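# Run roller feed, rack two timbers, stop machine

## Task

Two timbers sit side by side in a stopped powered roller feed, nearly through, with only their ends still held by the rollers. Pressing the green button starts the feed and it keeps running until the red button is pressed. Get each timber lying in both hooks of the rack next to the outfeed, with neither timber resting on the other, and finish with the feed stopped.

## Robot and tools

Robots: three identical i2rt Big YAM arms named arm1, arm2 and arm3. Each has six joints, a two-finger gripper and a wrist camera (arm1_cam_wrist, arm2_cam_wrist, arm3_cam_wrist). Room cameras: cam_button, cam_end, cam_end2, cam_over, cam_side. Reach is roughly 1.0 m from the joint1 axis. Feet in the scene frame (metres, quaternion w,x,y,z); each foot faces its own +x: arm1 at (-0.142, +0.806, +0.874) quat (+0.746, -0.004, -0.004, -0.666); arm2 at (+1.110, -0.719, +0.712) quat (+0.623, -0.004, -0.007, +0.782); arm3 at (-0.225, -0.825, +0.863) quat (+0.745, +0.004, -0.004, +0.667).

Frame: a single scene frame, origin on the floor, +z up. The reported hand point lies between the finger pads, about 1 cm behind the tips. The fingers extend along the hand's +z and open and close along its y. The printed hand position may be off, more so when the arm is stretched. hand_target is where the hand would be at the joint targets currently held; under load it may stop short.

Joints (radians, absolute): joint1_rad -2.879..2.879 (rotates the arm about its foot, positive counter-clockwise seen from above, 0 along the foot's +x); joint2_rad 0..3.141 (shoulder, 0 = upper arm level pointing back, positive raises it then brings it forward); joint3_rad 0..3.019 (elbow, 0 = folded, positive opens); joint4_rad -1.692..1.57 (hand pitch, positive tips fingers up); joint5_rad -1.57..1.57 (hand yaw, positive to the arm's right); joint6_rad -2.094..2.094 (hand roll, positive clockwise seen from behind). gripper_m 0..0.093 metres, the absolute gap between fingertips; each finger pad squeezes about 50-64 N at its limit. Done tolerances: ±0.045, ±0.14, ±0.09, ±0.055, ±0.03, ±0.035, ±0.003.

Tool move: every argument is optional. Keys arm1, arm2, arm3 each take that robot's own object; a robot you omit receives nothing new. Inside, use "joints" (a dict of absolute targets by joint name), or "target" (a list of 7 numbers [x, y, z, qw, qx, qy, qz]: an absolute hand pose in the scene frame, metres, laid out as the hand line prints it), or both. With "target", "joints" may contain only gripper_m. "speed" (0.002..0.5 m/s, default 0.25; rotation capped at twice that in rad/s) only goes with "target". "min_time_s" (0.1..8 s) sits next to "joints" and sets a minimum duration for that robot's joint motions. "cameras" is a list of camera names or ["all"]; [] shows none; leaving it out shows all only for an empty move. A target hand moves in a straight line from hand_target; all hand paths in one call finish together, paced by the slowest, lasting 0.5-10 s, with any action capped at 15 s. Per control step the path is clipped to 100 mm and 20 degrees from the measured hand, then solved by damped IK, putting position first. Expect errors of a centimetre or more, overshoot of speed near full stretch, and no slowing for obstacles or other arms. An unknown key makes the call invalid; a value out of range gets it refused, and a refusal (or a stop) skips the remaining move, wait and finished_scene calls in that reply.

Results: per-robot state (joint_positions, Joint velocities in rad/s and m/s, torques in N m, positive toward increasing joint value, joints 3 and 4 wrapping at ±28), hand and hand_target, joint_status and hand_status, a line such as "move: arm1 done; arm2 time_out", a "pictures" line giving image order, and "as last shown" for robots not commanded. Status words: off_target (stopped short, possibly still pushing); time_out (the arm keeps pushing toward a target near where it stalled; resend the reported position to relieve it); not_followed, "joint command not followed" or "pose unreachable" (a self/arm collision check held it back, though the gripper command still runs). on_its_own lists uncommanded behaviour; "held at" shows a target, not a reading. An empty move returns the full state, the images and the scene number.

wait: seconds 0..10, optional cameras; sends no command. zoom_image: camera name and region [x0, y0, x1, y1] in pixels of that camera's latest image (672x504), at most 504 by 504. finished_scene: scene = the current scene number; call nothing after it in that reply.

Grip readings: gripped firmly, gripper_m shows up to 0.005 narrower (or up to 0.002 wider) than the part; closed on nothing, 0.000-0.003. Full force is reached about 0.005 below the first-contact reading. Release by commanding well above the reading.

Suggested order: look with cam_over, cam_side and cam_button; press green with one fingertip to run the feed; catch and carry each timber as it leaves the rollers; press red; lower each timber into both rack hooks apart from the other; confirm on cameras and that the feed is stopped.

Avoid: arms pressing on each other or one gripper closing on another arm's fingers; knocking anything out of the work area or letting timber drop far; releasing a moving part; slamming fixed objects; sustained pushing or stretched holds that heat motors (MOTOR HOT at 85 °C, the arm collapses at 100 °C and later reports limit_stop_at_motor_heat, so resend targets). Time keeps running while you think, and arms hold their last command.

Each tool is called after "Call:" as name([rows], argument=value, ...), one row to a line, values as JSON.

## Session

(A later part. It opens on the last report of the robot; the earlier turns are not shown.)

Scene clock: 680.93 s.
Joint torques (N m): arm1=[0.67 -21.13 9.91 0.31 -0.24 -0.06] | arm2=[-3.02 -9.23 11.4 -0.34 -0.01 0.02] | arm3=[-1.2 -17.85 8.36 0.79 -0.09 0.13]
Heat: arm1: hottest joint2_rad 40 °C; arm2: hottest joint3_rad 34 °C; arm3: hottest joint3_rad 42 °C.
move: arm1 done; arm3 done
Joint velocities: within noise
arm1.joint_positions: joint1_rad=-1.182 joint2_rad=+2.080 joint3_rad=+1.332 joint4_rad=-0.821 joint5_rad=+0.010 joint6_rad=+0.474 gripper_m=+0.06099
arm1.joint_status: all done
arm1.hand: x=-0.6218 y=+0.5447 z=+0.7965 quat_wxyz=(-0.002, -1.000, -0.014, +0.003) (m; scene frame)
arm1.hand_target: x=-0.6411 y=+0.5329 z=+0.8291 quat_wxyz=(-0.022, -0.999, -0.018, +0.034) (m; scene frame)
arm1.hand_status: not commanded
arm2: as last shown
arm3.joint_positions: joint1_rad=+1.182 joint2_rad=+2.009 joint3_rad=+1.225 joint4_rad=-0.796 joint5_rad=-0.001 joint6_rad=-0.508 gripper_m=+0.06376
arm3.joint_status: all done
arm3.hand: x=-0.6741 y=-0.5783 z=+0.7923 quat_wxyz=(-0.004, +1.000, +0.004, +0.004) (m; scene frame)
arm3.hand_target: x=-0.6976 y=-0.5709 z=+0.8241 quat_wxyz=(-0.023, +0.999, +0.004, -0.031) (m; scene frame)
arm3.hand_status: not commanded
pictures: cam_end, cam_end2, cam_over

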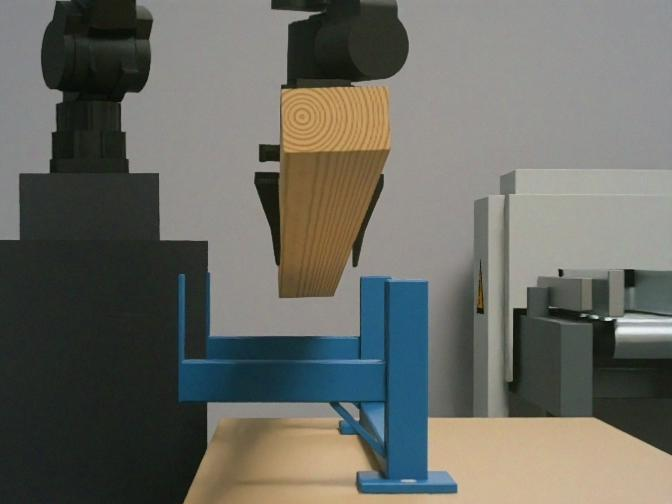

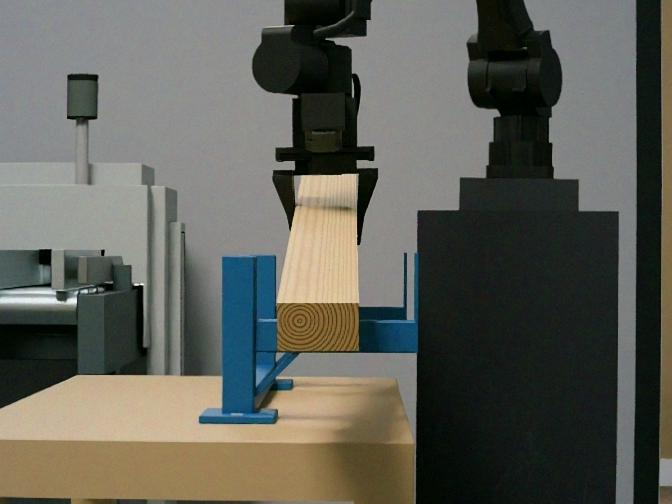

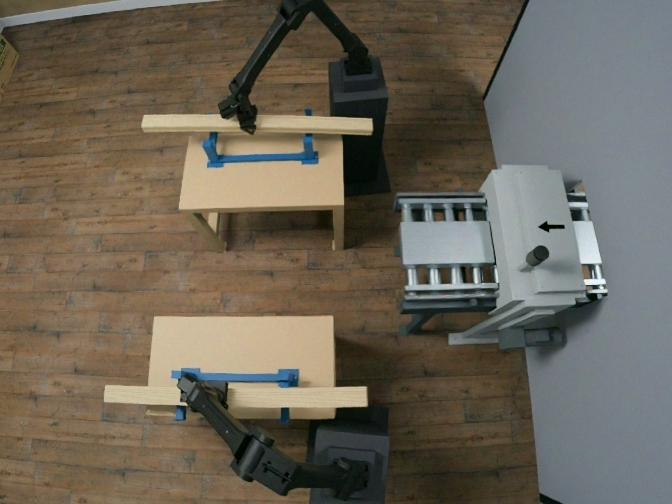

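Call:
move(arm1={"joints":{"joint1_rad":-1.22,"joint2_rad":2.24,"joint3_rad":1.34,"joint4_rad":-0.64,"joint6_rad":0.44},"min_time_s":3}, arm3={"joints":{"joint1_rad":1.203,"joint2_rad":2.185,"joint3_rad":1.25,"joint4_rad":-0.61,"joint6_rad":-0.49},"min_time_s":3}, cameras=["cam_end","cam_end2","cam_over","cam_side"])

Scene clock: 701.93 s.
Joint torques (N m): arm1=[-0.44 -18.61 7.31 1.39 0.08 -0.16] | arm2=[-3.02 -9.17 11.38 -0.34 0 0.01] | arm3=[-1.03 -13.57 7.21 1.63 -0.15 0.12]
Heat: arm1: hottest joint2_rad 41 °C; arm2: hottest joint3_rad 34 °C; arm3: hottest joint3_rad 39 °C.
move: arm1 done; arm3 done
Joint velocities: within noise
arm1.joint_positions: joint1_rad=-1.209 joint2_rad=+2.250 joint3_rad=+1.327 joint4_rad=-0.667 joint5_rad=+0.001 joint6_rad=+0.458 gripper_m=+0.06099
arm1.joint_status: all done
arm1.hand: x=-0.6208 y=+0.5586 z=+0.7062 quat_wxyz=(-0.001, -1.000, -0.009, -0.008) (m; scene frame)
arm1.hand_target: x=-0.6385 y=+0.5572 z=+0.7143 quat_wxyz=(-0.011, -1.000, -0.012, +0.014) (m; scene frame)
arm1.hand_status: not commanded
arm2: as last shown
arm3.joint_positions: joint1_rad=+1.192 joint2_rad=+2.166 joint3_rad=+1.225 joint4_rad=-0.638 joint5_rad=+0.001 joint6_rad=-0.497 gripper_m=+0.06376
arm3.joint_status: all done
arm3.hand: x=-0.6772 y=-0.5815 z=+0.7146 quat_wxyz=(-0.004, +1.000, +0.004, +0.005) (m; scene frame)
arm3.hand_target: x=-0.6938 y=-0.5793 z=+0.7109 quat_wxyz=(-0.012, +1.000, +0.006, -0.011) (m; scene frame)
arm3.hand_status: not commanded
pictures: cam_end, cam_end2, cam_over, cam_side

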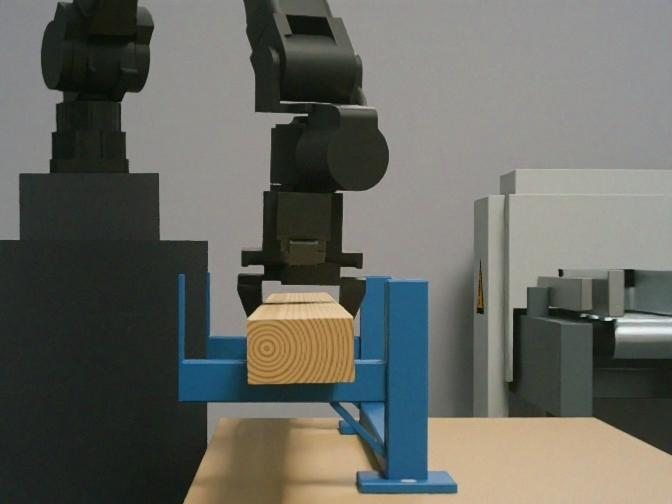

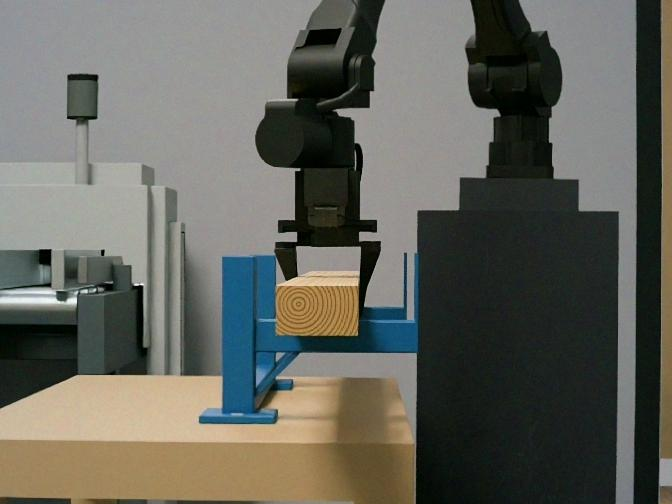

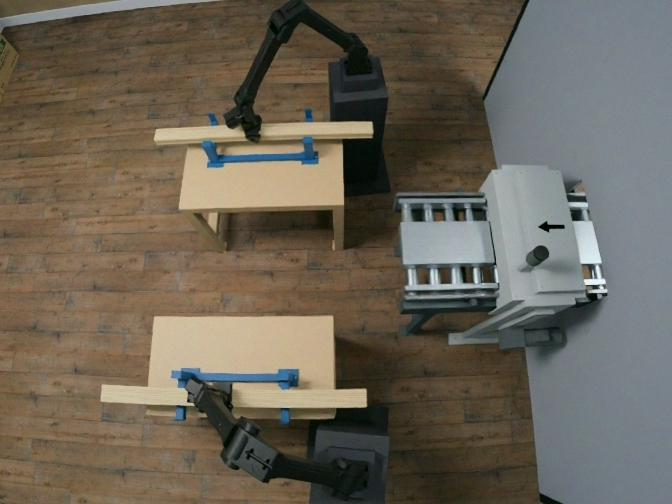

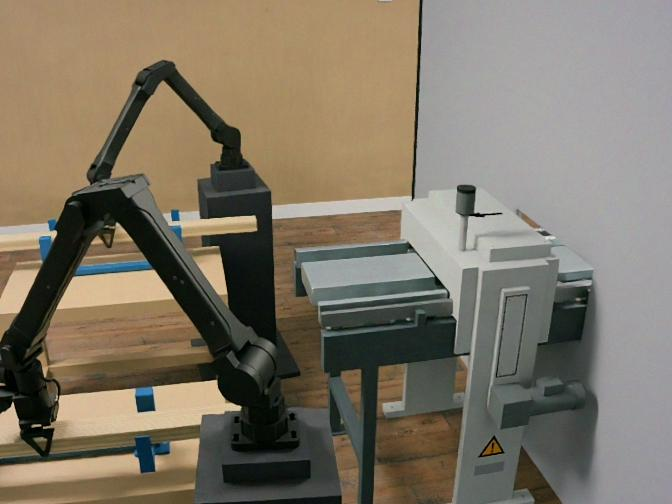

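Call:
move(arm1={"joints":{"joint2_rad":2.27},"min_time_s":1}, arm3={"joints":{"joint2_rad":2.22},"min_time_s":1})

Call:
move(arm1={"joints":{"gripper_m":0.078}}, arm3={"joints":{"gripper_m":0.078}}, cameras=["cam_end","cam_end2","cam_over"])

Scene clock: 709.80 s.
Joint torques (N m): arm1=[-0.38 -16.62 7.24 1.4 0.09 -0.16] | arm2=[-3.02 -9.23 11.38 -0.34 0 0.02] | arm3=[-0.97 -11.16 7.21 1.65 -0.23 0.11]
Heat: arm1: hottest joint2_rad 40 °C; arm2: hottest joint3_rad 34 °C; arm3: hottest joint3_rad 38 °C.
move: arm1 done; arm3 done
Joint velocities: within noise
arm1.joint_positions: joint1_rad=-1.209 joint2_rad=+2.251 joint3_rad=+1.327 joint4_rad=-0.667 joint5_rad=+0.001 joint6_rad=+0.458 gripper_m=+0.06099
arm1.joint_status: all done
arm1.hand: x=-0.6205 y=+0.5588 z=+0.7056 quat_wxyz=(-0.001, -1.000, -0.009, -0.009) (m; scene frame)
arm1.hand_target: x=-0.6305 y=+0.5610 z=+0.6986 quat_wxyz=(-0.004, -1.000, -0.012, +0.001) (m; scene frame)
arm1.hand_status: not commanded
arm2: as last shown
arm3.joint_positions: joint1_rad=+1.193 joint2_rad=+2.168 joint3_rad=+1.225 joint4_rad=-0.638 joint5_rad=+0.003 joint6_rad=-0.497 gripper_m=+0.06376
arm3.joint_status: all done
arm3.hand: x=-0.6766 y=-0.5818 z=+0.7134 quat_wxyz=(-0.005, +1.000, +0.004, +0.006) (m; scene frame)
arm3.hand_target: x=-0.6847 y=-0.5837 z=+0.6934 quat_wxyz=(-0.004, +1.000, +0.006, +0.005) (m; scene frame)
arm3.hand_status: not commanded
pictures: none

Scene clock: 710.53 s.
Joint torques (N m): arm1=[-0.32 -16.73 7.35 0.76 0.07 -0.08] | arm2=[-3.02 -9.17 11.38 -0.34 0 0.02] | arm3=[-1.14 -14.04 6.74 0.94 -0.22 0.11]
Heat: arm1: hottest joint2_rad 39 °C; arm2: hottest joint3_rad 34 °C; arm3: hottest joint3_rad 38 °C.
move: arm1 done; arm3 done
Joint velocities: within noise
arm1.joint_positions: joint1_rad=-1.211 joint2_rad=+2.252 joint3_rad=+1.327 joint4_rad=-0.651 joint5_rad=+0.001 joint6_rad=+0.448 gripper_m=+0.07794
arm1.joint_status: all done
arm1.hand: x=-0.6242 y=+0.5585 z=+0.7050 quat_wxyz=(-0.004, -1.000, -0.012, -0.003) (m; scene frame)
arm1.hand_target: x=-0.6305 y=+0.5611 z=+0.6985 quat_wxyz=(-0.004, -1.000, -0.012, +0.001) (m; scene frame)
arm1.hand_status: not commanded
arm2: as last shown
arm3.joint_positions: joint1_rad=+1.193 joint2_rad=+2.205 joint3_rad=+1.227 joint4_rad=-0.620 joint5_rad=+0.003 joint6_rad=-0.496 gripper_m=+0.07795
arm3.joint_status: all done
arm3.hand: x=-0.6724 y=-0.5840 z=+0.6958 quat_wxyz=(-0.001, +1.000, +0.004, +0.013) (m; scene frame)
arm3.hand_target: x=-0.6848 y=-0.5838 z=+0.6934 quat_wxyz=(-0.004, +1.000, +0.006, +0.004) (m; scene frame)
arm3.hand_status: not commanded
pictures: cam_end, cam_end2, cam_over

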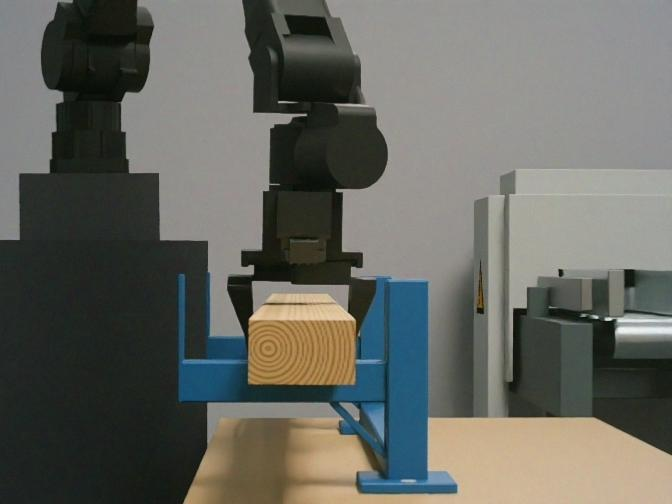

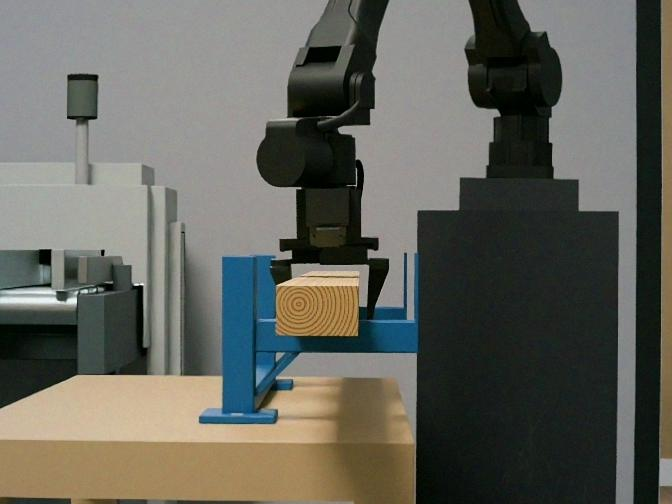

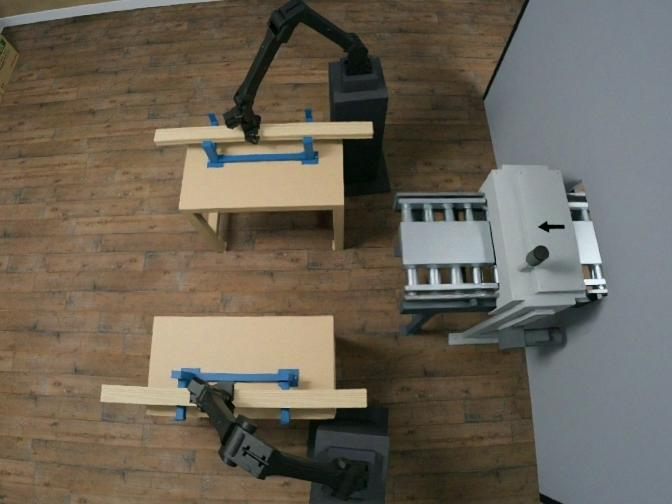

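Call:
move(arm1={"target":[-0.6305,0.561,0.85,0,1,0,0],"joints":{"gripper_m":0.088},"speed":0.15}, arm3={"target":[-0.6848,-0.5838,0.85,0,1,0,0],"joints":{"gripper_m":0.088},"speed":0.15}, cameras=["cam_end","cam_end2","cam_button"])

Call:
finished_scene(scene=1)

Scene clock: 725.80 s.
Joint torques (N m): arm1=[0.38 -17.03 11.02 -0.29 0.1 0.06] | arm2=[-3.02 -9.23 11.38 -0.34 0 0.02] | arm3=[-1.73 -13.92 9.74 0.36 -0.24 0.13]
Heat: arm1: hottest joint2_rad 38 °C; arm2: hottest joint3_rad 34 °C; arm3: hottest joint3_rad 37 °C.
move: arm1 off_target; arm3 off_target
Joint velocities: within noise
arm1.joint_positions: joint1_rad=-1.211 joint2_rad=+1.997 joint3_rad=+1.327 joint4_rad=-0.933 joint5_rad=+0.008 joint6_rad=+0.461 gripper_m=+0.08792
arm1.joint_status: all done
arm1.hand: x=-0.6160 y=+0.5656 z=+0.8381 quat_wxyz=(+0.005, -1.000, -0.006, -0.013) (m; scene frame)
arm1.hand_target: x=-0.6300 y=+0.5612 z=+0.8501 quat_wxyz=(+0.000, -1.000, +0.000, +0.000) (m; scene frame)
arm1.hand_status: off_target (0.019 m and 1.7 deg from the pose sent, 0.145 m and 1.5 deg at the start)
arm2.joint_positions: joint1_rad=-0.007 joint2_rad=+1.308 joint3_rad=+0.926 joint4_rad=-1.246 joint5_rad=-0.014 joint6_rad=+0.221 gripper_m=+0.00050
arm2.joint_status: not commanded
arm2.hand: x=+1.0356 y=-0.3986 z=+0.8368 quat_wxyz=(+0.014, +0.706, -0.708, +0.023) (m; scene frame)
arm2.hand_target: x=+1.0342 y=-0.3800 z=+0.8600 quat_wxyz=(-0.001, +0.707, -0.707, +0.000) (m; scene frame)
arm2.hand_status: not commanded
arm3.joint_positions: joint1_rad=+1.193 joint2_rad=+1.921 joint3_rad=+1.234 joint4_rad=-0.920 joint5_rad=-0.008 joint6_rad=-0.494 gripper_m=+0.08793
arm3.joint_status: all done
arm3.hand: x=-0.6685 y=-0.5901 z=+0.8382 quat_wxyz=(+0.006, +1.000, +0.003, +0.014) (m; scene frame)
arm3.hand_target: x=-0.6844 y=-0.5841 z=+0.8504 quat_wxyz=(+0.000, +1.000, +0.000, +0.000) (m; scene frame)
arm3.hand_status: off_target (0.021 m and 1.8 deg from the pose sent, 0.155 m and 1.6 deg at the start)
pictures: cam_button, cam_end, cam_end2

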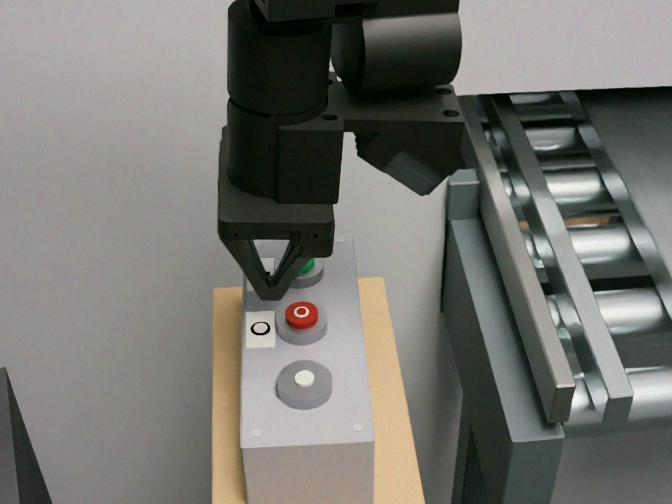

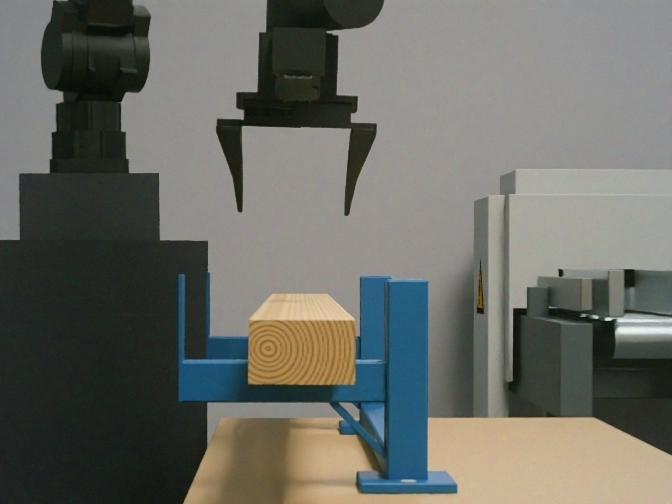

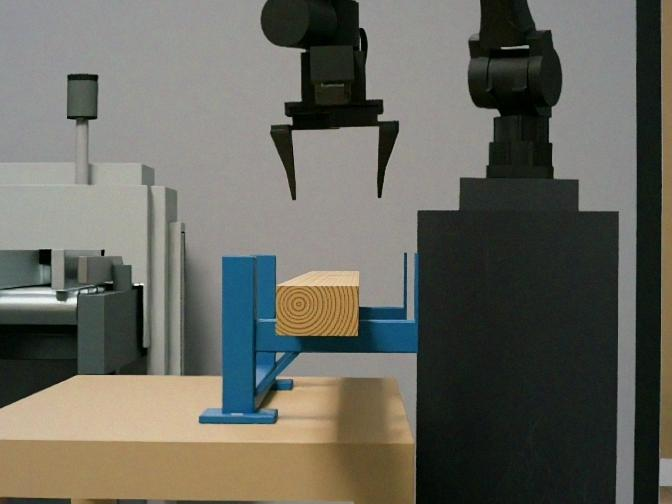

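The scene is finished: the task was done.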